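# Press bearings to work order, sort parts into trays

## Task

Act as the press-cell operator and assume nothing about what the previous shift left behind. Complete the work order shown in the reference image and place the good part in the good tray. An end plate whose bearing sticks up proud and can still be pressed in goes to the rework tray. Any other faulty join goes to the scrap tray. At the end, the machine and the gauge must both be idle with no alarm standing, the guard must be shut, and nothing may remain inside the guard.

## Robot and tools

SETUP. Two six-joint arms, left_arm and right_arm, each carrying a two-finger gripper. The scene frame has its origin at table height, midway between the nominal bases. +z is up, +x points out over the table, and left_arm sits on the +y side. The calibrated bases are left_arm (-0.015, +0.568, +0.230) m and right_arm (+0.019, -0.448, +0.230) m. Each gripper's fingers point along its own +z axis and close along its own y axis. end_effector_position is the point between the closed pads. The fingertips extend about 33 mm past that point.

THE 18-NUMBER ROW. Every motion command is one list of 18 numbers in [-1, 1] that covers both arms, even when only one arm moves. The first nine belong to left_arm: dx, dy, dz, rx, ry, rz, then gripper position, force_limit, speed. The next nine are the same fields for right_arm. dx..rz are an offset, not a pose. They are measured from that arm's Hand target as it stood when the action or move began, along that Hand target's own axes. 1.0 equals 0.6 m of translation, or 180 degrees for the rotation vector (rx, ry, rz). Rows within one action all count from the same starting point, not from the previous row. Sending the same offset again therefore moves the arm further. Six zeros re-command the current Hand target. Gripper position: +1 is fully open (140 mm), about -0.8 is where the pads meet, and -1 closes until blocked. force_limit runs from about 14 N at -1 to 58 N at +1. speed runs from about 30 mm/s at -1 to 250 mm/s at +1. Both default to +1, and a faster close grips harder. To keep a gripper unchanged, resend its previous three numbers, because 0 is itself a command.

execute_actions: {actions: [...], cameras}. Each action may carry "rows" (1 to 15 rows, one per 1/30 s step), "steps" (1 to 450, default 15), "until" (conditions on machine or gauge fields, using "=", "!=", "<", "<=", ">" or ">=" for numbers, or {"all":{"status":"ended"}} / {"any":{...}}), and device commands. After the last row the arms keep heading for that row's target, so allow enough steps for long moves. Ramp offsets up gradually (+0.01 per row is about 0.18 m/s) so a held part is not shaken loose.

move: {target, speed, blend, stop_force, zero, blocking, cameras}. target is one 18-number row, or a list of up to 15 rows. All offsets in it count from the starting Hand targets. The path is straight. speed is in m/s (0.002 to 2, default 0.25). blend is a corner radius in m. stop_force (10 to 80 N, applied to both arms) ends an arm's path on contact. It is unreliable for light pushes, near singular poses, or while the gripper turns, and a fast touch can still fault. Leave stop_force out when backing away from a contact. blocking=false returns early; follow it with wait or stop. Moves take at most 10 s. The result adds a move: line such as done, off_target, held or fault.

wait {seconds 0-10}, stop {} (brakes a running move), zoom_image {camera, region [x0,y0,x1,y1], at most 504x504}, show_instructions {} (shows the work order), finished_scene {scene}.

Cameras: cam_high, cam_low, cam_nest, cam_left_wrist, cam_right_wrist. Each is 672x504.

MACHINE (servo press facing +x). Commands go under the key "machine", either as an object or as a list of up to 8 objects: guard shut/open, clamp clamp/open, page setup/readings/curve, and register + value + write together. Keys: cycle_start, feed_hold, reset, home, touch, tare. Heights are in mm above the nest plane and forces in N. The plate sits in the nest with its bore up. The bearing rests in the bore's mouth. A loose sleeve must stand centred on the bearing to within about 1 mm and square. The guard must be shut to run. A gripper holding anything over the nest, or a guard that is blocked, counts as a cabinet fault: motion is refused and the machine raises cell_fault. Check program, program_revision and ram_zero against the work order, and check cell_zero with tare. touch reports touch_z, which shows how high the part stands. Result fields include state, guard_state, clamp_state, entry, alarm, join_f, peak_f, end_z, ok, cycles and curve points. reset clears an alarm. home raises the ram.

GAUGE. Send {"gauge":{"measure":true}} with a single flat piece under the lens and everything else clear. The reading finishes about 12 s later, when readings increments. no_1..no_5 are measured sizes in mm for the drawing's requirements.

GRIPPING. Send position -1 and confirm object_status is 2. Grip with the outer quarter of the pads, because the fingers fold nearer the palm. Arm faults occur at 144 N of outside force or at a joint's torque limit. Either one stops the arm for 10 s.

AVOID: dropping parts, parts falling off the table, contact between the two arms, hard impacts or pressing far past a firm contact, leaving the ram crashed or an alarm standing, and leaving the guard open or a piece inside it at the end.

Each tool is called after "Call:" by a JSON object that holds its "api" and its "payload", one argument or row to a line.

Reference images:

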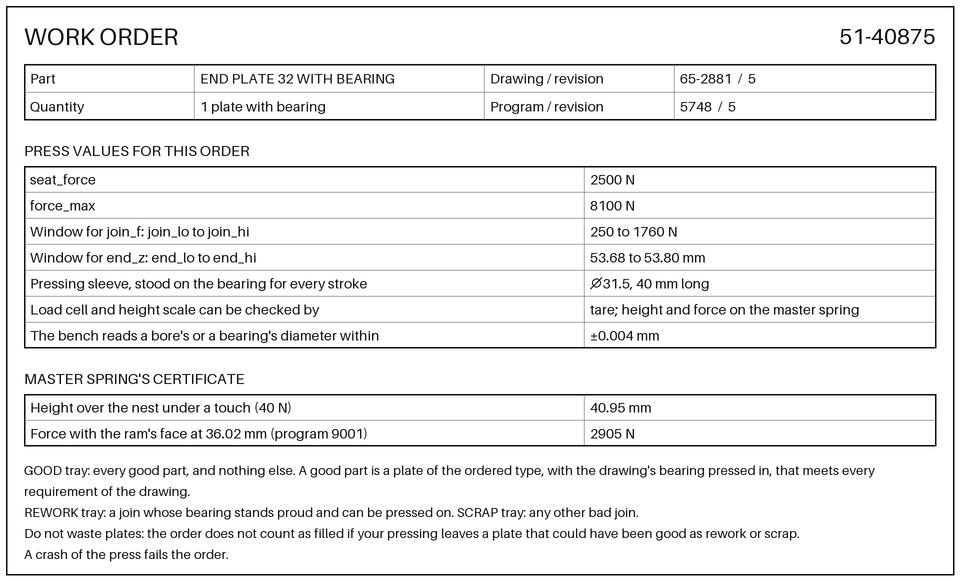

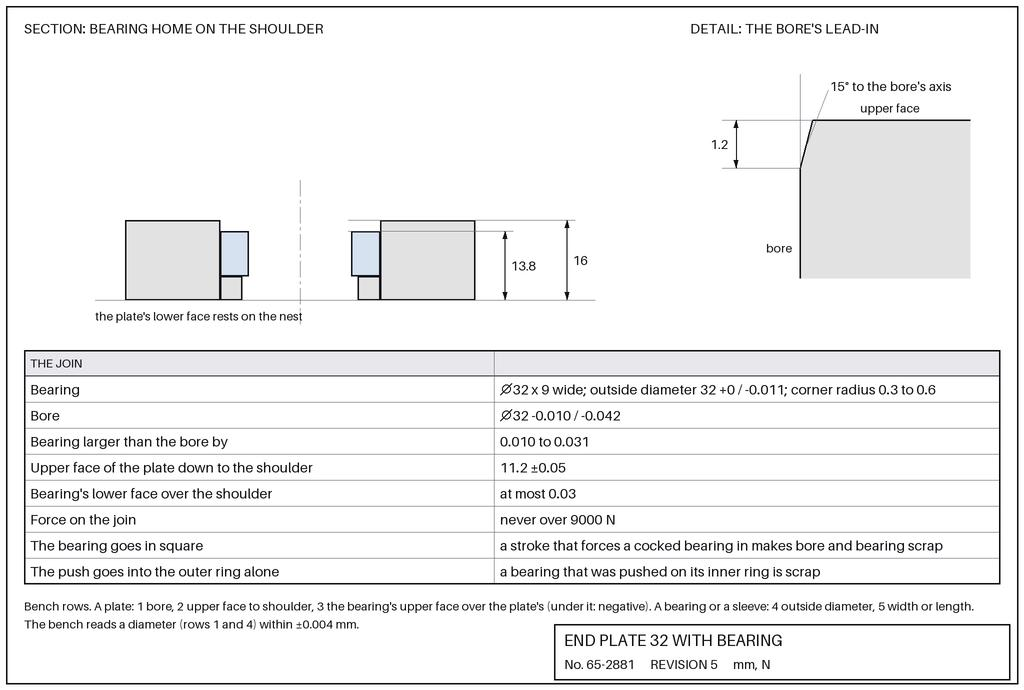

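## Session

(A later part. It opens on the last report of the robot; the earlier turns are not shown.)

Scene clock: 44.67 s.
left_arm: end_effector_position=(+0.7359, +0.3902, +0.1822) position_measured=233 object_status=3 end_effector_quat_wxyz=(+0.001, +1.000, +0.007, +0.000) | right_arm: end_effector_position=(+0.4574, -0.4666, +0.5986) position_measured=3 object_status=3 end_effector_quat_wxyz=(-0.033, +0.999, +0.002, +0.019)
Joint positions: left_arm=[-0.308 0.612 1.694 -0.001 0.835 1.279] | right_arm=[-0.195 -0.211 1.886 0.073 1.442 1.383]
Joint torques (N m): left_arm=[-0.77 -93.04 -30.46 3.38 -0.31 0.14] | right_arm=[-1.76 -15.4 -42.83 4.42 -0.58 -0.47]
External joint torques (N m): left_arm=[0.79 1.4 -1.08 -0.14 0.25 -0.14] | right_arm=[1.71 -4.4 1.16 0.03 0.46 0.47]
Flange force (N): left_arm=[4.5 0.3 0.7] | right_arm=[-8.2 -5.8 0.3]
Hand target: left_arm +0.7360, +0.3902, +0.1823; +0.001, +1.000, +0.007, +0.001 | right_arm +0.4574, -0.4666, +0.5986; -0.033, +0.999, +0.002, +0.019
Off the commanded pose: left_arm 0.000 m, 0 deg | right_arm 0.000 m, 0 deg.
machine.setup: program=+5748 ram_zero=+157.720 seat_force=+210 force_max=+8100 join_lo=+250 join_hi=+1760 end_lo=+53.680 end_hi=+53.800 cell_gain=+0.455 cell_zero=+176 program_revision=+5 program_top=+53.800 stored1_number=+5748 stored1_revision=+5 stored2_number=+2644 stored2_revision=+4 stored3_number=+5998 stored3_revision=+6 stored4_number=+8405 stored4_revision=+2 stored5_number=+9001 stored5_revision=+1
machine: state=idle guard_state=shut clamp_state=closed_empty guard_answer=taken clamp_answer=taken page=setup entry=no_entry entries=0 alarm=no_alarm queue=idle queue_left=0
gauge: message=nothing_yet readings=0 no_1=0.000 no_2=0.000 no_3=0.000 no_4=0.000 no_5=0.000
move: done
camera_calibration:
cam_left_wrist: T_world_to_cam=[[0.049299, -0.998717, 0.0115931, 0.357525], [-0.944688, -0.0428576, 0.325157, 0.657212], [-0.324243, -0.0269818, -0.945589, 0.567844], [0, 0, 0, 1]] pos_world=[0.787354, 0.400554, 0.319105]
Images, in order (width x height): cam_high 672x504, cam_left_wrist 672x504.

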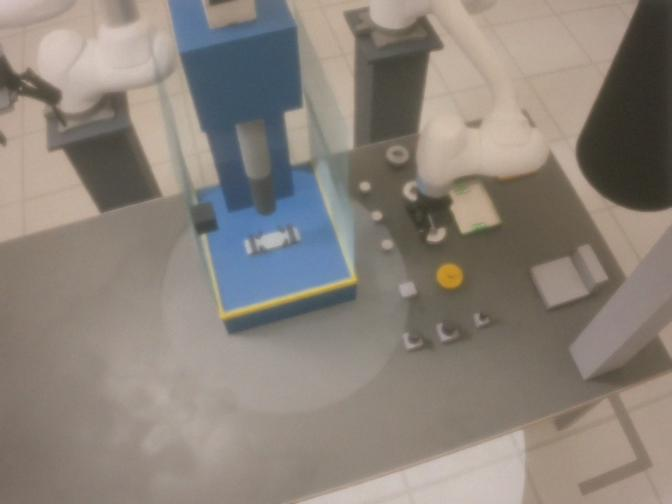

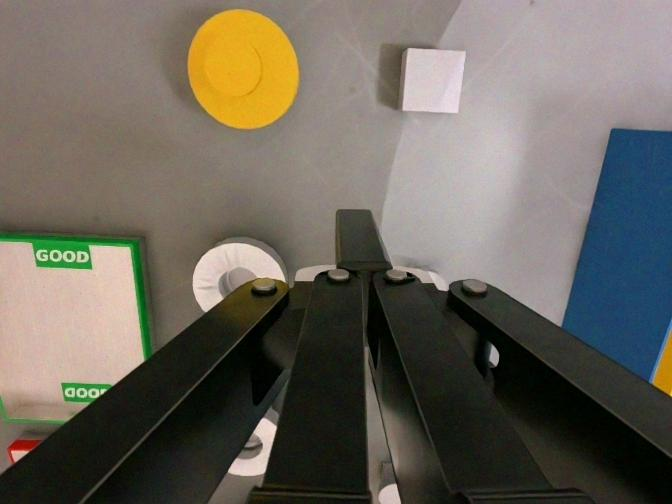

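Call:
{"api": "execute_actions", "payload": {
  "actions": [
    {"machine": {"page": "readings"}, "steps": 10},
    {"machine": {"tare": true}, "steps": 15}
  ]
}}

Call:
{"api": "execute_actions", "payload": {
  "actions": [
    {"machine": [{"register": "seat_force", "value": 2500, "write": true}, {"page": "setup"}], "steps": 15},
    {"machine": {"guard": "open"}, "steps": 75}
  ],
  "cameras": ["cam_high", "cam_low", "cam_nest"]
}}

Scene clock: 57.30 s.
left_arm: end_effector_position=(+0.7360, +0.3902, +0.1823) position_measured=233 object_status=3 end_effector_quat_wxyz=(+0.001, +1.000, +0.007, +0.001) | right_arm: end_effector_position=(+0.4574, -0.4666, +0.5986) position_measured=3 object_status=3 end_effector_quat_wxyz=(-0.033, +0.999, +0.002, +0.019)
Joint positions: left_arm=[-0.308 0.612 1.694 -0.001 0.835 1.279] | right_arm=[-0.195 -0.211 1.886 0.073 1.442 1.383]
Joint torques (N m): left_arm=[-1.27 -92.39 -30.29 3.38 -0.14 0.24] | right_arm=[-2.81 -15.66 -42.78 4.44 -0.56 -0.47]
External joint torques (N m): left_arm=[1.24 1.25 -1.02 -0.16 0.09 -0.24] | right_arm=[2.79 -4.39 1.04 0.03 0.45 0.47]
External joint torques at the end of the 1st action: left_arm=[0.84 0.61 -1.23 -0.07 0.13 -0.13] | right_arm=[2.15 -4.35 1.02 0 0.43 0.54]
Flange force (N): left_arm=[4.1 -0.3 0.8] | right_arm=[-7.6 -8.3 0.3]
Flange force at the end of the 1st action (N): left_arm=[3.8 0.0 0.0] | right_arm=[-7.7 -7.0 0.2]
Hand target: left_arm +0.7360, +0.3902, +0.1823; +0.001, +1.000, +0.007, +0.001 | right_arm +0.4574, -0.4666, +0.5986; -0.033, +0.999, +0.002, +0.019
Tool commands: left_gripper/position=-1.0 left_gripper/force_limit=-1.0 left_gripper/speed=+0.0 right_gripper/position=+1.0 right_gripper/force_limit=+1.0 right_gripper/speed=+1.0
Off the commanded pose: left_arm 0.000 m, 0 deg | right_arm 0.000 m, 0 deg.
machine.readings: force=+0 touch_z=+0.000 join_f=+0 peak_f=+0 end_z=+0.000 ok=+0 pos_z=+162.280 cycles=+0
machine: state=idle guard_state=shut clamp_state=closed_empty guard_answer=taken clamp_answer=taken page=readings entry=taken entries=1 alarm=no_alarm queue=done queue_left=0
gauge: message=nothing_yet readings=0 no_1=0.000 no_2=0.000 no_3=0.000 no_4=0.000 no_5=0.000

Scene clock: 60.50 s.
left_arm: end_effector_position=(+0.7360, +0.3902, +0.1823) position_measured=233 object_status=3 end_effector_quat_wxyz=(+0.001, +1.000, +0.007, +0.001) | right_arm: end_effector_position=(+0.4574, -0.4666, +0.5986) position_measured=3 object_status=3 end_effector_quat_wxyz=(-0.033, +0.999, +0.002, +0.019)
Joint positions: left_arm=[-0.308 0.612 1.694 -0.001 0.835 1.279] | right_arm=[-0.195 -0.211 1.886 0.073 1.442 1.383]
Joint torques (N m): left_arm=[-0.75 -92.57 -30.28 3.37 -0.06 0.19] | right_arm=[-2.45 -15.55 -42.84 4.39 -0.61 -0.48]
External joint torques (N m): left_arm=[0.97 0.73 -1.39 -0.11 0 -0.19] | right_arm=[2.45 -4.59 1.07 0.08 0.5 0.48]
External joint torques at the end of the 1st action: left_arm=[0.76 0.87 -1.24 -0.18 0.12 -0.12] | right_arm=[2.51 -4.61 1 0.03 0.4 0.44]
Flange force (N): left_arm=[4.2 0.0 0.3] | right_arm=[-8.1 -7.6 0.2]
Flange force at the end of the 1st action (N): left_arm=[4.1 0.2 0.3] | right_arm=[-8.0 -7.6 0.3]
Hand target: left_arm +0.7360, +0.3902, +0.1823; +0.001, +1.000, +0.007, +0.001 | right_arm +0.4574, -0.4666, +0.5986; -0.033, +0.999, +0.002, +0.019
Tool commands: left_gripper/position=-1.0 left_gripper/force_limit=-1.0 left_gripper/speed=+0.0 right_gripper/position=+1.0 right_gripper/force_limit=+1.0 right_gripper/speed=+1.0
Off the commanded pose: left_arm 0.000 m, 0 deg | right_arm 0.000 m, 0 deg.
machine.setup: program=+5748 ram_zero=+157.720 seat_force=+2500 force_max=+8100 join_lo=+250 join_hi=+1760 end_lo=+53.680 end_hi=+53.800 cell_gain=+0.455 cell_zero=-23 program_revision=+5 program_top=+53.800 stored1_number=+5748 stored1_revision=+5 stored2_number=+2644 stored2_revision=+4 stored3_number=+5998 stored3_revision=+6 stored4_number=+8405 stored4_revision=+2 stored5_number=+9001 stored5_revision=+1
machine: state=idle guard_state=open clamp_state=closed_empty guard_answer=taken clamp_answer=taken page=setup entry=taken entries=2 alarm=no_alarm queue=done queue_left=0
gauge: message=nothing_yet readings=0 no_1=0.000 no_2=0.000 no_3=0.000 no_4=0.000 no_5=0.000
Images, in order (width x height): cam_high 672x504, cam_low 672x504, cam_nest 672x504.

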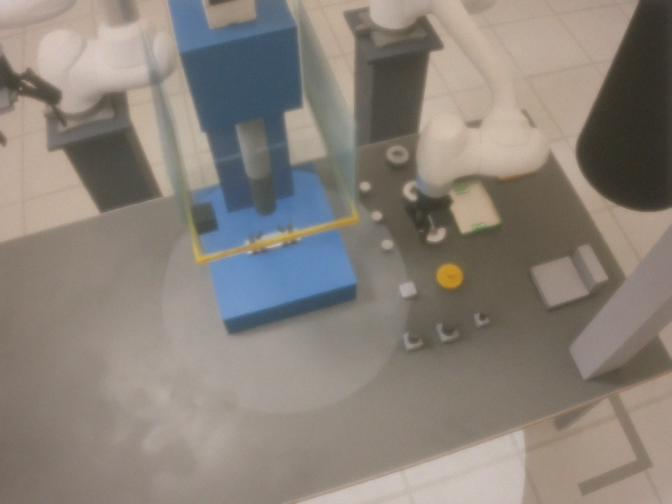

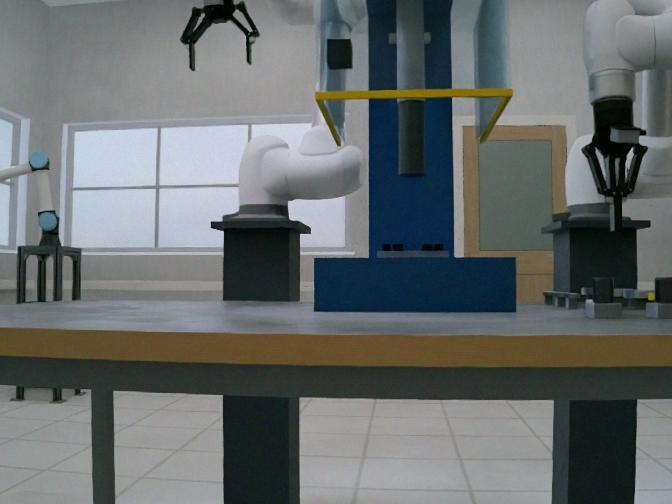

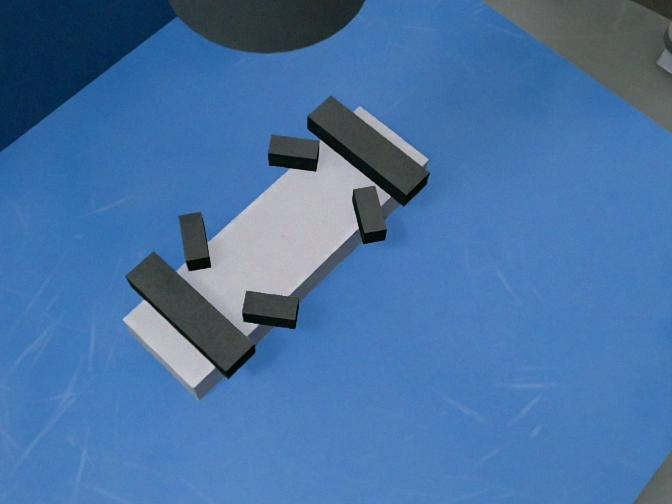

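Call:
{"api": "zoom_image", "payload": {
  "camera": "cam_low",
  "region": [350, 80, 530, 320]
}}

Call:
{"api": "zoom_image", "payload": {
  "camera": "cam_nest",
  "region": [110, 80, 450, 410]
}}

Call:
{"api": "execute_actions", "payload": {
  "actions": [
    {"machine": {"clamp": "open"}, "steps": 70}
  ],
  "cameras": ["cam_nest", "cam_low"]
}}

Call:
{"api": "zoom_image", "payload": {
  "camera": "cam_low",
  "region": [350, 220, 530, 320]
}}

Scaled by 2.100 from the camera's 672x504 image, which has a finer 960x720 frame.

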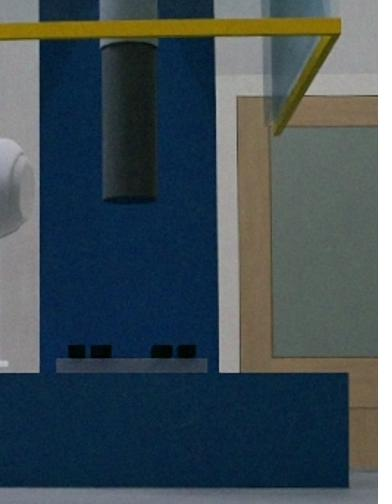

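Scaled by 1.482 from the camera's 672x504 image, which has a finer 960x720 frame.

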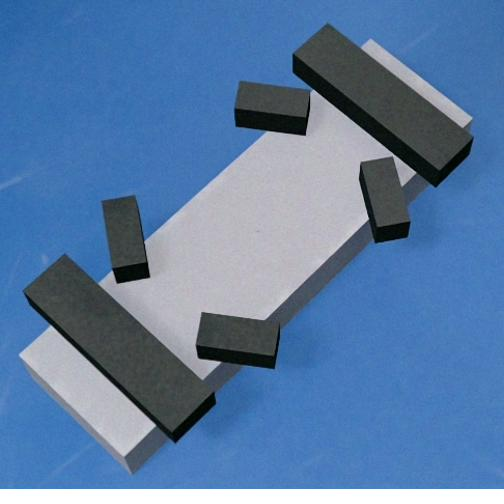

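Scene clock: 64.23 s.
left_arm: end_effector_position=(+0.7360, +0.3902, +0.1823) position_measured=233 object_status=3 end_effector_quat_wxyz=(+0.001, +1.000, +0.007, +0.001) | right_arm: end_effector_position=(+0.4574, -0.4666, +0.5986) position_measured=3 object_status=3 end_effector_quat_wxyz=(-0.033, +0.999, +0.002, +0.019)
Joint positions: left_arm=[-0.308 0.612 1.694 -0.001 0.835 1.279] | right_arm=[-0.195 -0.211 1.886 0.073 1.442 1.383]
Joint torques (N m): left_arm=[-0.98 -92.16 -30.42 3.29 -0.21 0.17] | right_arm=[-2.5 -15.51 -42.78 4.44 -0.62 -0.45]
External joint torques (N m): left_arm=[1.02 0.43 -1.29 -0.03 0.14 -0.17] | right_arm=[2.46 -4.36 1.07 0.02 0.5 0.44]
Flange force (N): left_arm=[3.8 -0.2 -0.2] | right_arm=[-7.8 -7.5 0.3]
Hand target: left_arm +0.7360, +0.3902, +0.1823; +0.001, +1.000, +0.007, +0.001 | right_arm +0.4574, -0.4666, +0.5986; -0.033, +0.999, +0.002, +0.019
Tool commands: left_gripper/position=-1.0 left_gripper/force_limit=-1.0 left_gripper/speed=+0.0 right_gripper/position=+1.0 right_gripper/force_limit=+1.0 right_gripper/speed=+1.0
Off the commanded pose: left_arm 0.000 m, 0 deg | right_arm 0.000 m, 0 deg.
machine.setup: program=+5748 ram_zero=+157.720 seat_force=+2500 force_max=+8100 join_lo=+250 join_hi=+1760 end_lo=+53.680 end_hi=+53.800 cell_gain=+0.455 cell_zero=-23 program_revision=+5 program_top=+53.800 stored1_number=+5748 stored1_revision=+5 stored2_number=+2644 stored2_revision=+4 stored3_number=+5998 stored3_revision=+6 stored4_number=+8405 stored4_revision=+2 stored5_number=+9001 stored5_revision=+1
machine: state=idle guard_state=open clamp_state=open guard_answer=taken clamp_answer=taken page=setup entry=taken entries=2 alarm=no_alarm queue=done queue_left=0
gauge: message=nothing_yet readings=0 no_1=0.000 no_2=0.000 no_3=0.000 no_4=0.000 no_5=0.000
Images, in order (width x height): cam_low 672x504, cam_nest 672x504.

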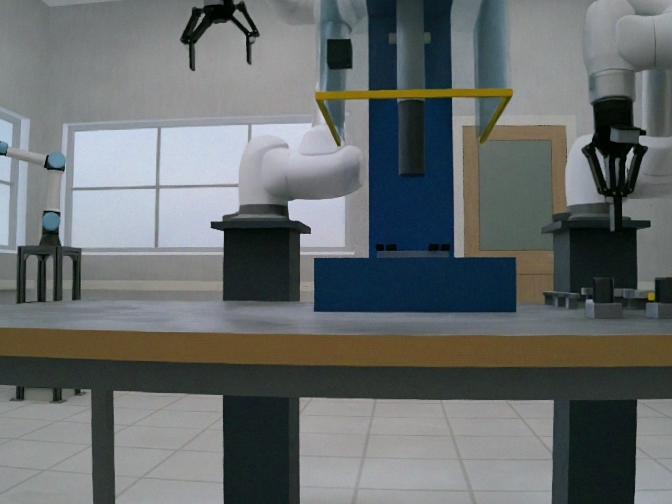

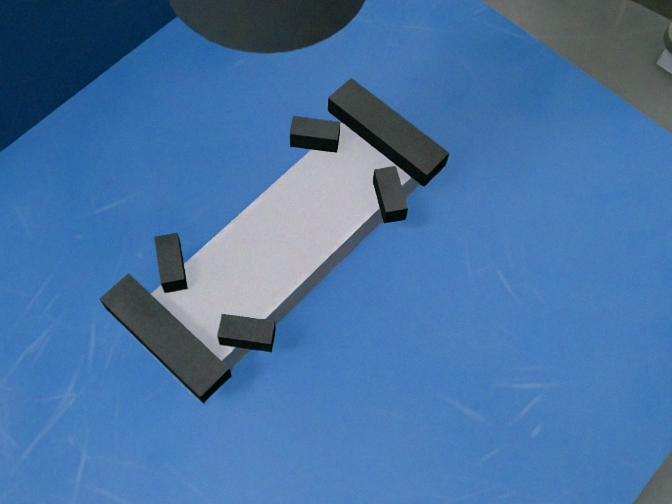

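Scaled by 2.800 from the camera's 672x504 image, which has a finer 960x720 frame.

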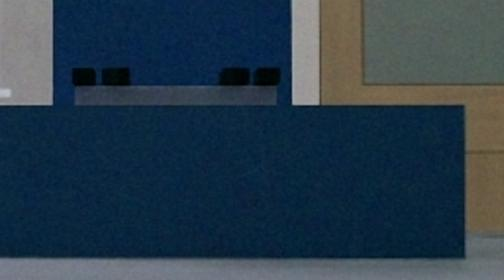

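Call:
{"api": "move", "payload": {
  "target": [-0.143, -0.05, 0, -0.1954, -0.1954, -0.4718, 0.43, -1, 0, 0, 0, 0, 0, 0, 0, 1, 1, 1],
  "cameras": ["cam_left_wrist", "cam_high", "cam_low"]
}}

Scene clock: 76.30 s.
left_arm: end_effector_position=(+0.6497, +0.4189, +0.1821) position_measured=75 object_status=3 end_effector_quat_wxyz=(+0.273, +0.648, +0.658, -0.269) | right_arm: end_effector_position=(+0.4574, -0.4666, +0.5986) position_measured=3 object_status=3 end_effector_quat_wxyz=(-0.033, +0.999, +0.002, +0.019)
Joint positions: left_arm=[0.047 0.622 1.943 -1.033 0.966 0.85] | right_arm=[-0.195 -0.211 1.886 0.073 1.442 1.383]
Joint torques (N m): left_arm=[-0.99 -81.96 -19.15 0.39 1.29 0.27] | right_arm=[-2.22 -15.48 -42.76 4.46 -0.62 -0.5]
External joint torques (N m): left_arm=[0.97 1.08 -0.86 -0.22 0.15 -0.27] | right_arm=[2.16 -4.26 1.08 -0.01 0.5 0.49]
Flange force (N): left_arm=[1.9 2.9 -0.3] | right_arm=[-7.7 -6.9 0.2]
Hand target: left_arm +0.6497, +0.4189, +0.1821; +0.273, +0.648, +0.658, -0.269 | right_arm +0.4574, -0.4666, +0.5986; -0.033, +0.999, +0.002, +0.019
Off the commanded pose: left_arm 0.000 m, 0 deg | right_arm 0.000 m, 0 deg.
machine.setup: program=+5748 ram_zero=+157.720 seat_force=+2500 force_max=+8100 join_lo=+250 join_hi=+1760 end_lo=+53.680 end_hi=+53.800 cell_gain=+0.455 cell_zero=-23 program_revision=+5 program_top=+53.800 stored1_number=+5748 stored1_revision=+5 stored2_number=+2644 stored2_revision=+4 stored3_number=+5998 stored3_revision=+6 stored4_number=+8405 stored4_revision=+2 stored5_number=+9001 stored5_revision=+1
machine: state=idle guard_state=open clamp_state=open guard_answer=taken clamp_answer=taken page=setup entry=taken entries=2 alarm=no_alarm queue=done queue_left=0
gauge: message=nothing_yet readings=0 no_1=0.000 no_2=0.000 no_3=0.000 no_4=0.000 no_5=0.000
move: done
camera_calibration:
cam_left_wrist: T_world_to_cam=[[0.998786, 0.0465673, -0.0160863, -0.659353], [0.034824, -0.43632, 0.899117, 0.000914359], [0.0348507, -0.898586, -0.437412, 0.579876], [0, 0, 0, 1]] pos_world=[0.638311, 0.552171, 0.242216]
Images, in order (width x height): cam_high 672x504, cam_low 672x504, cam_left_wrist 672x504.

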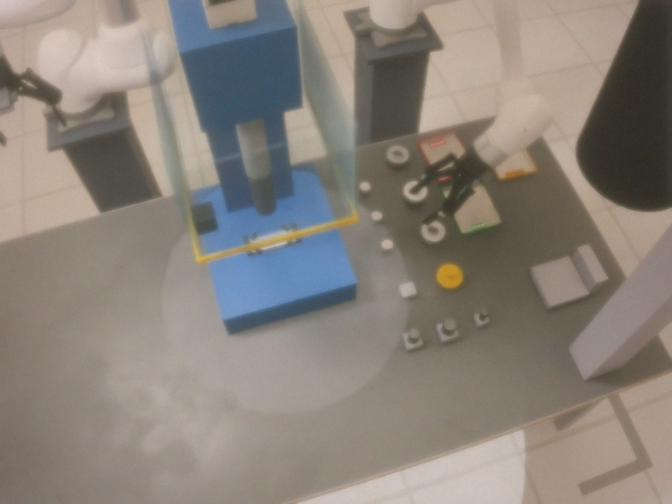

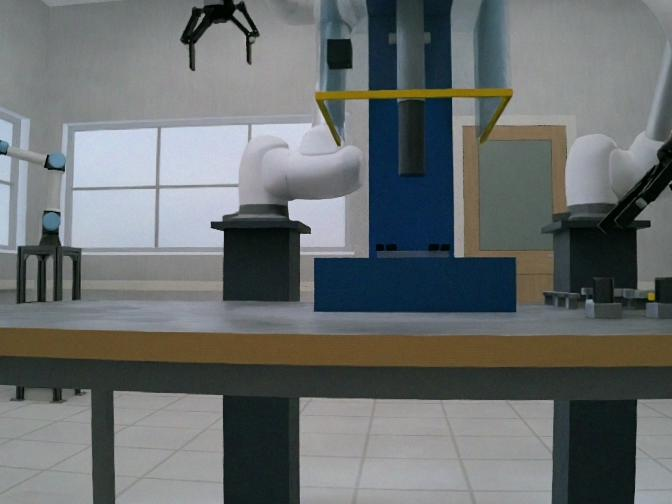

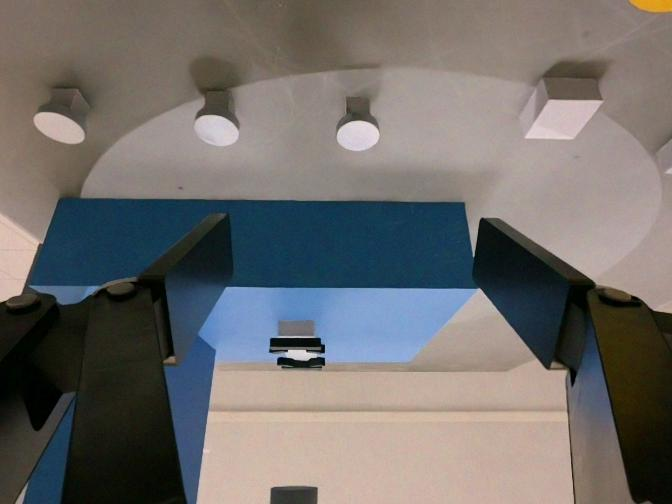

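Call:
{"api": "move", "payload": {
  "target": [0.2247, 0.2532, -0.0789, 0, 0, 0, 0.43, -1, 0, 0, 0, 0, 0, 0, 0, 1, 1, 1],
  "cameras": ["cam_left_wrist", "cam_high"]
}}

Call:
{"api": "zoom_image", "payload": {
  "camera": "cam_left_wrist",
  "region": [220, 100, 480, 360]
}}

Scene clock: 80.43 s.
left_arm: end_effector_position=(+0.7998, +0.5498, +0.1203) position_measured=75 object_status=3 end_effector_quat_wxyz=(+0.273, +0.648, +0.658, -0.269) | right_arm: end_effector_position=(+0.4574, -0.4666, +0.5986) position_measured=3 object_status=3 end_effector_quat_wxyz=(-0.033, +0.999, +0.002, +0.019)
Joint positions: left_arm=[0.189 0.874 1.56 -0.884 1.111 0.782] | right_arm=[-0.195 -0.211 1.886 0.073 1.442 1.383]
Joint torques (N m): left_arm=[-0.64 -106.32 -23.56 0.77 1.18 0.22] | right_arm=[-2.7 -15.5 -42.84 4.41 -0.52 -0.5]
External joint torques (N m): left_arm=[0.38 1.51 -1.16 -0.21 0.17 -0.22] | right_arm=[2.71 -4.66 1.08 0.05 0.4 0.5]
Flange force (N): left_arm=[2.2 4.5 0.2] | right_arm=[-8.1 -8.3 0.4]
Hand target: left_arm +0.7998, +0.5499, +0.1203; +0.273, +0.648, +0.658, -0.269 | right_arm +0.4574, -0.4666, +0.5986; -0.033, +0.999, +0.002, +0.019
Off the commanded pose: left_arm 0.000 m, 0 deg | right_arm 0.000 m, 0 deg.
machine.setup: program=+5748 ram_zero=+157.720 seat_force=+2500 force_max=+8100 join_lo=+250 join_hi=+1760 end_lo=+53.680 end_hi=+53.800 cell_gain=+0.455 cell_zero=-23 program_revision=+5 program_top=+53.800 stored1_number=+5748 stored1_revision=+5 stored2_number=+2644 stored2_revision=+4 stored3_number=+5998 stored3_revision=+6 stored4_number=+8405 stored4_revision=+2 stored5_number=+9001 stored5_revision=+1
machine: state=idle guard_state=open clamp_state=open guard_answer=taken clamp_answer=taken page=setup entry=taken entries=2 alarm=no_alarm queue=done queue_left=0
gauge: message=nothing_yet readings=0 no_1=0.000 no_2=0.000 no_3=0.000 no_4=0.000 no_5=0.000
move: done
camera_calibration:
cam_left_wrist: T_world_to_cam=[[0.998786, 0.0465642, -0.0160883, -0.816258], [0.0348229, -0.436281, 0.899136, 0.108342], [0.0348486, -0.898605, -0.437373, 0.665249], [0, 0, 0, 1]] pos_world=[0.788311, 0.683072, 0.180416]
Images, in order (width x height): cam_high 672x504, cam_left_wrist 672x504.

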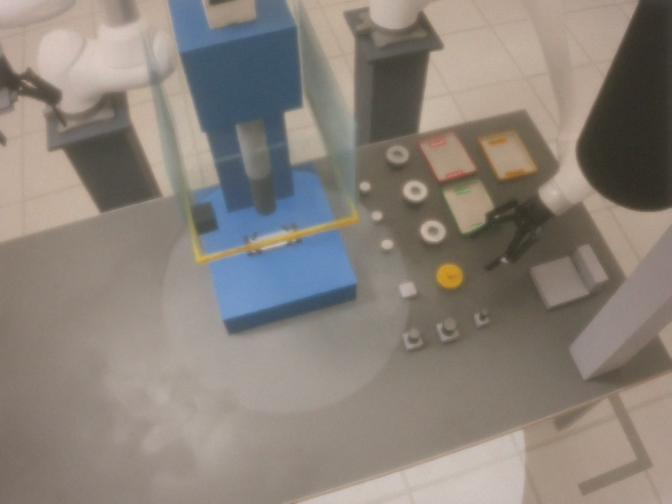

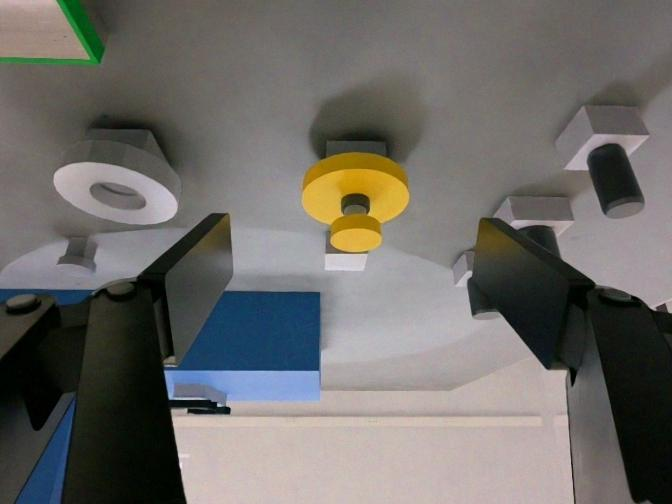

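Scaled by 1.938 from the camera's 672x504 image, which has a finer 960x720 frame.

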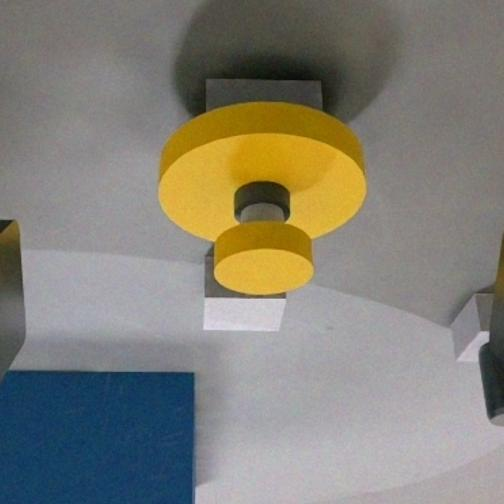

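Call:
{"api": "move", "payload": {
  "target": [-0.007, 0.0133, 0.1722, 0, 0, 0, 0.43, -1, 0, 0, 0, 0, 0, 0, 0, 1, 1, 1],
  "speed": 0.15,
  "cameras": ["cam_left_wrist"]
}}

Call:
{"api": "zoom_image", "payload": {
  "camera": "cam_left_wrist",
  "region": [180, 120, 530, 470]
}}

Scene clock: 84.07 s.
left_arm: end_effector_position=(+0.8090, +0.4739, +0.0504) position_measured=75 object_status=3 end_effector_quat_wxyz=(+0.273, +0.648, +0.658, -0.269) | right_arm: end_effector_position=(+0.4574, -0.4666, +0.5986) position_measured=3 object_status=3 end_effector_quat_wxyz=(-0.033, +0.999, +0.002, +0.019)
Joint positions: left_arm=[0.098 0.956 1.565 -0.976 1.014 0.823] | right_arm=[-0.195 -0.211 1.886 0.073 1.442 1.383]
Joint torques (N m): left_arm=[-1.71 -107.48 -20.71 0.5 1.28 0.21] | right_arm=[-2.25 -15.68 -42.92 4.39 -0.59 -0.49]
External joint torques (N m): left_arm=[1.7 0.61 -0.8 -0.19 0.12 -0.21] | right_arm=[2.24 -4.41 1.16 0.07 0.47 0.49]
Flange force (N): left_arm=[2.2 2.5 -1.0] | right_arm=[-8.0 -7.1 0.4]
Hand target: left_arm +0.8090, +0.4739, +0.0503; +0.273, +0.648, +0.658, -0.269 | right_arm +0.4574, -0.4666, +0.5986; -0.033, +0.999, +0.002, +0.019
Off the commanded pose: left_arm 0.000 m, 0 deg | right_arm 0.000 m, 0 deg.
machine.setup: program=+5748 ram_zero=+157.720 seat_force=+2500 force_max=+8100 join_lo=+250 join_hi=+1760 end_lo=+53.680 end_hi=+53.800 cell_gain=+0.455 cell_zero=-23 program_revision=+5 program_top=+53.800 stored1_number=+5748 stored1_revision=+5 stored2_number=+2644 stored2_revision=+4 stored3_number=+5998 stored3_revision=+6 stored4_number=+8405 stored4_revision=+2 stored5_number=+9001 stored5_revision=+1
machine: state=idle guard_state=open clamp_state=open guard_answer=taken clamp_answer=taken page=setup entry=taken entries=2 alarm=no_alarm queue=done queue_left=0
gauge: message=nothing_yet readings=0 no_1=0.000 no_2=0.000 no_3=0.000 no_4=0.000 no_5=0.000
move: done
camera_calibration:
cam_left_wrist: T_world_to_cam=[[0.998782, 0.0466544, -0.0160454, -0.823095], [0.0348237, -0.436278, 0.899138, 0.137844], [0.0349485, -0.898601, -0.437372, 0.566026], [0, 0, 0, 1]] pos_world=[0.797511, 0.607172, 0.110416]
Images, in order (width x height): cam_left_wrist 672x504.

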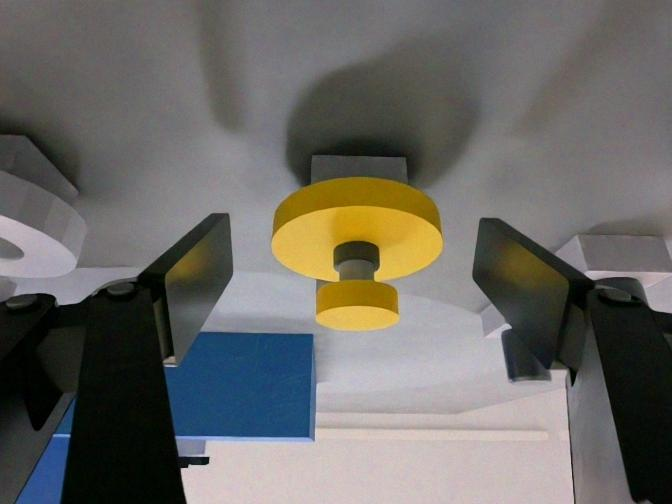

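Scaled by 1.440 from the camera's 672x504 image, which has a finer 960x720 frame.

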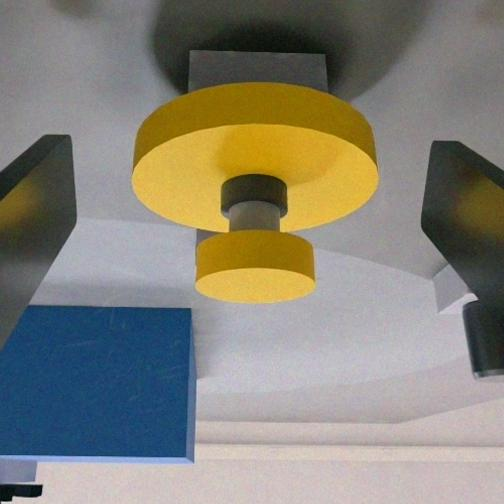

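Call:
{"api": "execute_actions", "payload": {
  "actions": [
    {"rows": [[0,0,0,0,0,0,-1,0,-1,0,0,0,0,0,0,1,1,1]], "steps": 75}
  ],
  "cameras": ["cam_left_wrist"]
}}

Scene clock: 88.50 s.
left_arm: end_effector_position=(+0.8090, +0.4739, +0.0503) position_measured=127 object_status=2 end_effector_quat_wxyz=(+0.273, +0.648, +0.658, -0.269) | right_arm: end_effector_position=(+0.4574, -0.4666, +0.5986) position_measured=3 object_status=3 end_effector_quat_wxyz=(-0.033, +0.999, +0.002, +0.019)
Joint positions: left_arm=[0.098 0.956 1.565 -0.976 1.014 0.823] | right_arm=[-0.195 -0.211 1.886 0.073 1.442 1.383]
Joint torques (N m): left_arm=[-6.62 -97.28 -17.56 1 -0.08 0.25] | right_arm=[-2.22 -15.5 -42.84 4.42 -0.58 -0.51]
External joint torques (N m): left_arm=[6.58 -9.54 -3.95 -0.7 1.49 -0.25] | right_arm=[2.21 -4.57 1.09 0.04 0.46 0.5]
Flange force (N): left_arm=[-2.7 0.6 -14.5] | right_arm=[-8.2 -7.1 0.3]
Hand target: left_arm +0.8090, +0.4739, +0.0503; +0.273, +0.648, +0.658, -0.269 | right_arm +0.4574, -0.4666, +0.5986; -0.033, +0.999, +0.002, +0.019
Off the commanded pose: left_arm 0.000 m, 0 deg | right_arm 0.000 m, 0 deg.
machine.setup: program=+5748 ram_zero=+157.720 seat_force=+2500 force_max=+8100 join_lo=+250 join_hi=+1760 end_lo=+53.680 end_hi=+53.800 cell_gain=+0.455 cell_zero=-23 program_revision=+5 program_top=+53.800 stored1_number=+5748 stored1_revision=+5 stored2_number=+2644 stored2_revision=+4 stored3_number=+5998 stored3_revision=+6 stored4_number=+8405 stored4_revision=+2 stored5_number=+9001 stored5_revision=+1
machine: state=idle guard_state=open clamp_state=open guard_answer=taken clamp_answer=taken page=setup entry=taken entries=2 alarm=no_alarm queue=done queue_left=0
gauge: message=nothing_yet readings=0 no_1=0.000 no_2=0.000 no_3=0.000 no_4=0.000 no_5=0.000
camera_calibration:
cam_left_wrist: T_world_to_cam=[[0.998782, 0.0466544, -0.0160454, -0.823095], [0.0348237, -0.436278, 0.899138, 0.137844], [0.0349485, -0.898601, -0.437372, 0.566026], [0, 0, 0, 1]] pos_world=[0.797511, 0.607172, 0.110416]
Images, in order (width x height): cam_left_wrist 672x504.

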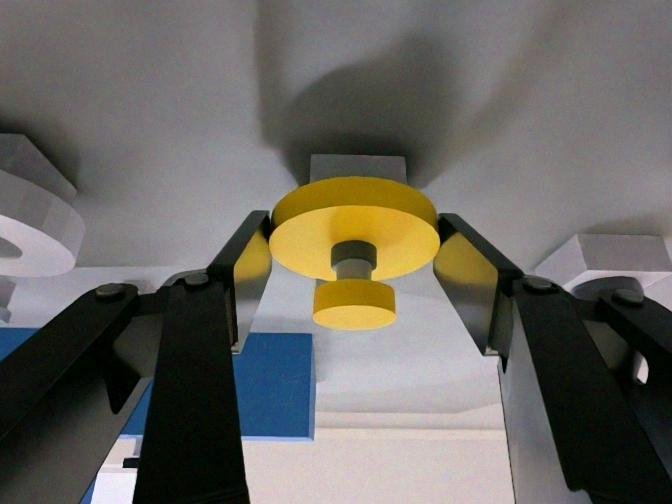

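Call:
{"api": "move", "payload": {
  "target": [-0.0944, 0, -0.0941, 0, 0, 0, -1, 0, -1, 0, 0, 0, 0, 0, 0, 1, 1, 1],
  "speed": 0.1,
  "cameras": ["cam_left_wrist"]
}}

Scene clock: 90.23 s.
left_arm: end_effector_position=(+0.8089, +0.4738, +0.1302) position_measured=127 object_status=2 end_effector_quat_wxyz=(+0.273, +0.648, +0.658, -0.269) | right_arm: end_effector_position=(+0.4574, -0.4666, +0.5986) position_measured=3 object_status=3 end_effector_quat_wxyz=(-0.033, +0.999, +0.002, +0.019)
Joint positions: left_arm=[0.098 0.854 1.578 -0.934 1.065 0.74] | right_arm=[-0.195 -0.211 1.886 0.073 1.442 1.383]
Joint torques (N m): left_arm=[-0.64 -108 -25.19 -0.08 2.04 0.22] | right_arm=[-2.47 -15.6 -42.69 4.41 -0.6 -0.52]
External joint torques (N m): left_arm=[0.71 4.29 0.35 0.51 -0.75 -0.21] | right_arm=[2.46 -4.46 0.95 0.06 0.49 0.51]
Flange force (N): left_arm=[4.5 3.5 2.9] | right_arm=[-7.7 -7.7 0.1]
Hand target: left_arm +0.8089, +0.4738, +0.1303; +0.273, +0.648, +0.658, -0.269 | right_arm +0.4574, -0.4666, +0.5986; -0.033, +0.999, +0.002, +0.019
Off the commanded pose: left_arm 0.000 m, 0 deg | right_arm 0.000 m, 0 deg.
machine.setup: program=+5748 ram_zero=+157.720 seat_force=+2500 force_max=+8100 join_lo=+250 join_hi=+1760 end_lo=+53.680 end_hi=+53.800 cell_gain=+0.455 cell_zero=-23 program_revision=+5 program_top=+53.800 stored1_number=+5748 stored1_revision=+5 stored2_number=+2644 stored2_revision=+4 stored3_number=+5998 stored3_revision=+6 stored4_number=+8405 stored4_revision=+2 stored5_number=+9001 stored5_revision=+1
machine: state=idle guard_state=open clamp_state=open guard_answer=taken clamp_answer=taken page=setup entry=taken entries=2 alarm=no_alarm queue=done queue_left=0
gauge: message=nothing_yet readings=0 no_1=0.000 no_2=0.000 no_3=0.000 no_4=0.000 no_5=0.000
move: done
camera_calibration:
cam_left_wrist: T_world_to_cam=[[0.998782, 0.0466071, -0.0161785, -0.821655], [0.0349228, -0.436278, 0.899134, 0.0658845], [0.0348477, -0.898604, -0.437374, 0.600968], [0, 0, 0, 1]] pos_world=[0.797411, 0.607072, 0.190316]
Images, in order (width x height): cam_left_wrist 672x504.

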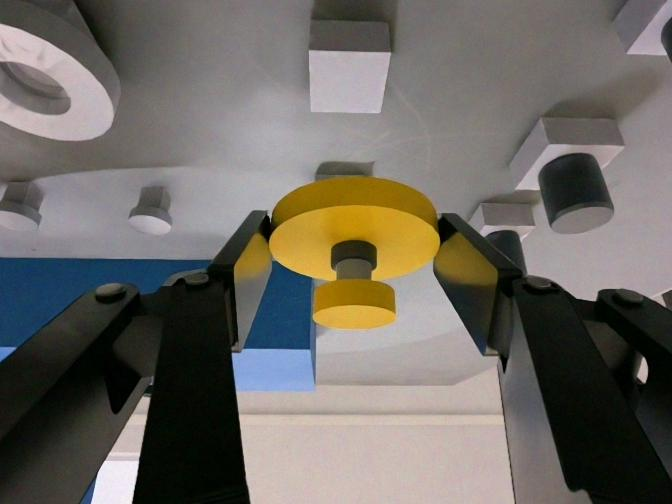

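Call:
{"api": "move", "payload": {
  "target": [0.0942, 0, 0.0939, 0, 0, 0, -1, 0, -1, 0, 0, 0, 0, 0, 0, 1, 1, 1],
  "speed": 0.08
}}

Call:
{"api": "execute_actions", "payload": {
  "actions": [
    {"rows": [[0,0,0,0,0,0,0.43,0,-1,0,0,0,0,0,0,1,1,1]], "steps": 60}
  ],
  "cameras": ["cam_left_wrist"]
}}

Scene clock: 95.03 s.
left_arm: end_effector_position=(+0.8091, +0.4738, +0.0506) position_measured=127 object_status=2 end_effector_quat_wxyz=(+0.273, +0.649, +0.658, -0.269) | right_arm: end_effector_position=(+0.4574, -0.4666, +0.5986) position_measured=3 object_status=3 end_effector_quat_wxyz=(-0.033, +0.999, +0.002, +0.019)
Joint positions: left_arm=[0.098 0.955 1.565 -0.976 1.015 0.823] | right_arm=[-0.195 -0.211 1.886 0.073 1.442 1.383]
Joint torques (N m): left_arm=[-6.39 -97.68 -18.12 0.87 -0.8 0.06] | right_arm=[-3.01 -15.53 -42.66 4.37 -0.6 -0.57]
External joint torques (N m): left_arm=[6.39 -9.29 -3.5 -0.57 2.21 -0.06] | right_arm=[3 -4.58 0.9 0.09 0.48 0.57]
Flange force (N): left_arm=[-2.6 0.2 -14.8] | right_arm=[-7.6 -9.1 0.1]
Hand target: left_arm +0.8090, +0.4739, +0.0505; +0.273, +0.648, +0.658, -0.269 | right_arm +0.4574, -0.4666, +0.5986; -0.033, +0.999, +0.002, +0.019
Off the commanded pose: left_arm 0.000 m, 0 deg | right_arm 0.000 m, 0 deg.
machine.setup: program=+5748 ram_zero=+157.720 seat_force=+2500 force_max=+8100 join_lo=+250 join_hi=+1760 end_lo=+53.680 end_hi=+53.800 cell_gain=+0.455 cell_zero=-23 program_revision=+5 program_top=+53.800 stored1_number=+5748 stored1_revision=+5 stored2_number=+2644 stored2_revision=+4 stored3_number=+5998 stored3_revision=+6 stored4_number=+8405 stored4_revision=+2 stored5_number=+9001 stored5_revision=+1
machine: state=idle guard_state=open clamp_state=open guard_answer=taken clamp_answer=taken page=setup entry=taken entries=2 alarm=no_alarm queue=done queue_left=0
gauge: message=nothing_yet readings=0 no_1=0.000 no_2=0.000 no_3=0.000 no_4=0.000 no_5=0.000
move: done

Scene clock: 97.23 s.
left_arm: end_effector_position=(+0.8090, +0.4739, +0.0505) position_measured=75 object_status=3 end_effector_quat_wxyz=(+0.273, +0.648, +0.658, -0.269) | right_arm: end_effector_position=(+0.4574, -0.4666, +0.5986) position_measured=3 object_status=3 end_effector_quat_wxyz=(-0.033, +0.999, +0.002, +0.019)
Joint positions: left_arm=[0.098 0.955 1.565 -0.976 1.014 0.823] | right_arm=[-0.195 -0.211 1.886 0.073 1.442 1.383]
Joint torques (N m): left_arm=[-1.25 -107.36 -20.63 0.41 1.29 0.15] | right_arm=[-2.48 -15.67 -42.92 4.41 -0.53 -0.54]
External joint torques (N m): left_arm=[1.11 0.57 -0.9 -0.11 0.11 -0.14] | right_arm=[2.47 -4.39 1.18 0.05 0.41 0.54]
Flange force (N): left_arm=[1.8 2.7 -0.6] | right_arm=[-7.9 -7.7 0.6]
Hand target: left_arm +0.8090, +0.4739, +0.0505; +0.273, +0.648, +0.658, -0.269 | right_arm +0.4574, -0.4666, +0.5986; -0.033, +0.999, +0.002, +0.019
Off the commanded pose: left_arm 0.000 m, 0 deg | right_arm 0.000 m, 0 deg.
machine.setup: program=+5748 ram_zero=+157.720 seat_force=+2500 force_max=+8100 join_lo=+250 join_hi=+1760 end_lo=+53.680 end_hi=+53.800 cell_gain=+0.455 cell_zero=-23 program_revision=+5 program_top=+53.800 stored1_number=+5748 stored1_revision=+5 stored2_number=+2644 stored2_revision=+4 stored3_number=+5998 stored3_revision=+6 stored4_number=+8405 stored4_revision=+2 stored5_number=+9001 stored5_revision=+1
machine: state=idle guard_state=open clamp_state=open guard_answer=taken clamp_answer=taken page=setup entry=taken entries=2 alarm=no_alarm queue=done queue_left=0
gauge: message=nothing_yet readings=0 no_1=0.000 no_2=0.000 no_3=0.000 no_4=0.000 no_5=0.000
camera_calibration:
cam_left_wrist: T_world_to_cam=[[0.998782, 0.0466544, -0.0160454, -0.823092], [0.0348237, -0.436278, 0.899138, 0.137665], [0.0349485, -0.898601, -0.437372, 0.566114], [0, 0, 0, 1]] pos_world=[0.797511, 0.607172, 0.110616]
Images, in order (width x height): cam_left_wrist 672x504.

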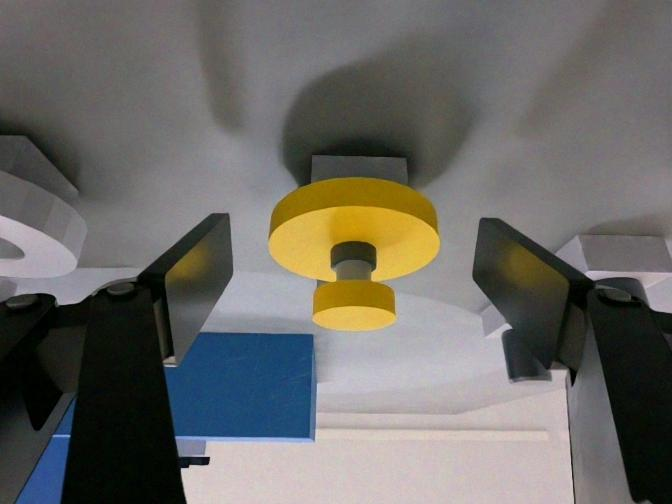

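Call:
{"api": "move", "payload": {
  "target": [
    [0.0117, 0.0016, -0.1297, 0, -0.0833, 0, 0.43, 0, -1, 0, 0, 0, 0, 0, 0, 1, 1, 1],
    [0.0113, 0, -0.0031, 0, -0.0833, 0, 0.43, 0, -1, 0, 0, 0, 0, 0, 0, 1, 1, 1]
  ],
  "speed": 0.15,
  "cameras": ["cam_left_wrist"]
}}

Call:
{"api": "zoom_image", "payload": {
  "camera": "cam_left_wrist",
  "region": [180, 120, 530, 470]
}}

Scene clock: 100.67 s.
left_arm: end_effector_position=(+0.8088, +0.4800, +0.0470) position_measured=75 object_status=3 end_effector_quat_wxyz=(+0.357, +0.608, +0.617, -0.351) | right_arm: end_effector_position=(+0.4574, -0.4666, +0.5986) position_measured=3 object_status=3 end_effector_quat_wxyz=(-0.033, +0.999, +0.002, +0.019)
Joint positions: left_arm=[0.168 1.062 1.51 -1.13 1.228 0.974] | right_arm=[-0.195 -0.211 1.886 0.073 1.442 1.383]
Joint torques (N m): left_arm=[-1.46 -111.92 -18.13 -0.33 1.91 0.17] | right_arm=[-1.99 -15.71 -42.73 4.43 -0.58 -0.5]
External joint torques (N m): left_arm=[1.7 1.42 -1.08 0.08 0.04 -0.17] | right_arm=[1.99 -4.36 0.98 0.04 0.46 0.5]
Flange force (N): left_arm=[3.5 3.7 -1.4] | right_arm=[-7.8 -6.5 0.1]
Hand target: left_arm +0.8089, +0.4800, +0.0470; +0.357, +0.608, +0.617, -0.351 | right_arm +0.4574, -0.4666, +0.5986; -0.033, +0.999, +0.002, +0.019
Off the commanded pose: left_arm 0.000 m, 0 deg | right_arm 0.000 m, 0 deg.
machine.setup: program=+5748 ram_zero=+157.720 seat_force=+2500 force_max=+8100 join_lo=+250 join_hi=+1760 end_lo=+53.680 end_hi=+53.800 cell_gain=+0.455 cell_zero=-23 program_revision=+5 program_top=+53.800 stored1_number=+5748 stored1_revision=+5 stored2_number=+2644 stored2_revision=+4 stored3_number=+5998 stored3_revision=+6 stored4_number=+8405 stored4_revision=+2 stored5_number=+9001 stored5_revision=+1
machine: state=idle guard_state=open clamp_state=open guard_answer=taken clamp_answer=taken page=setup entry=taken entries=2 alarm=no_alarm queue=done queue_left=0
gauge: message=nothing_yet readings=0 no_1=0.000 no_2=0.000 no_3=0.000 no_4=0.000 no_5=0.000
move: done
camera_calibration:
cam_left_wrist: T_world_to_cam=[[0.998868, 0.0411462, -0.0238695, -0.820305], [0.0312309, -0.188766, 0.981525, 0.0237656], [0.0358802, -0.98116, -0.189838, 0.597333], [0, 0, 0, 1]] pos_world=[0.797202, 0.624317, 0.0704894]
Images, in order (width x height): cam_left_wrist 672x504.

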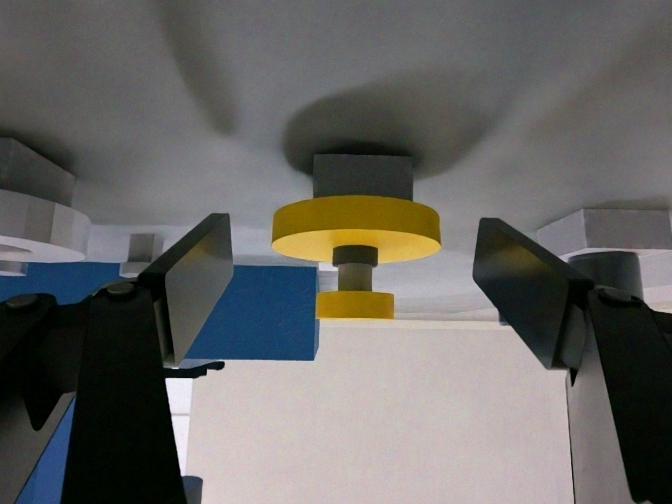

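Scaled by 1.440 from the camera's 672x504 image, which has a finer 960x720 frame.

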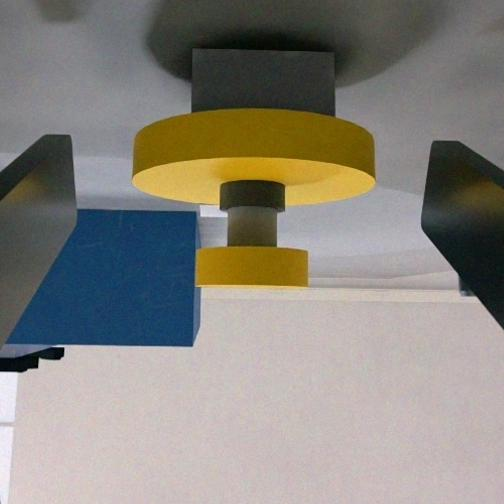

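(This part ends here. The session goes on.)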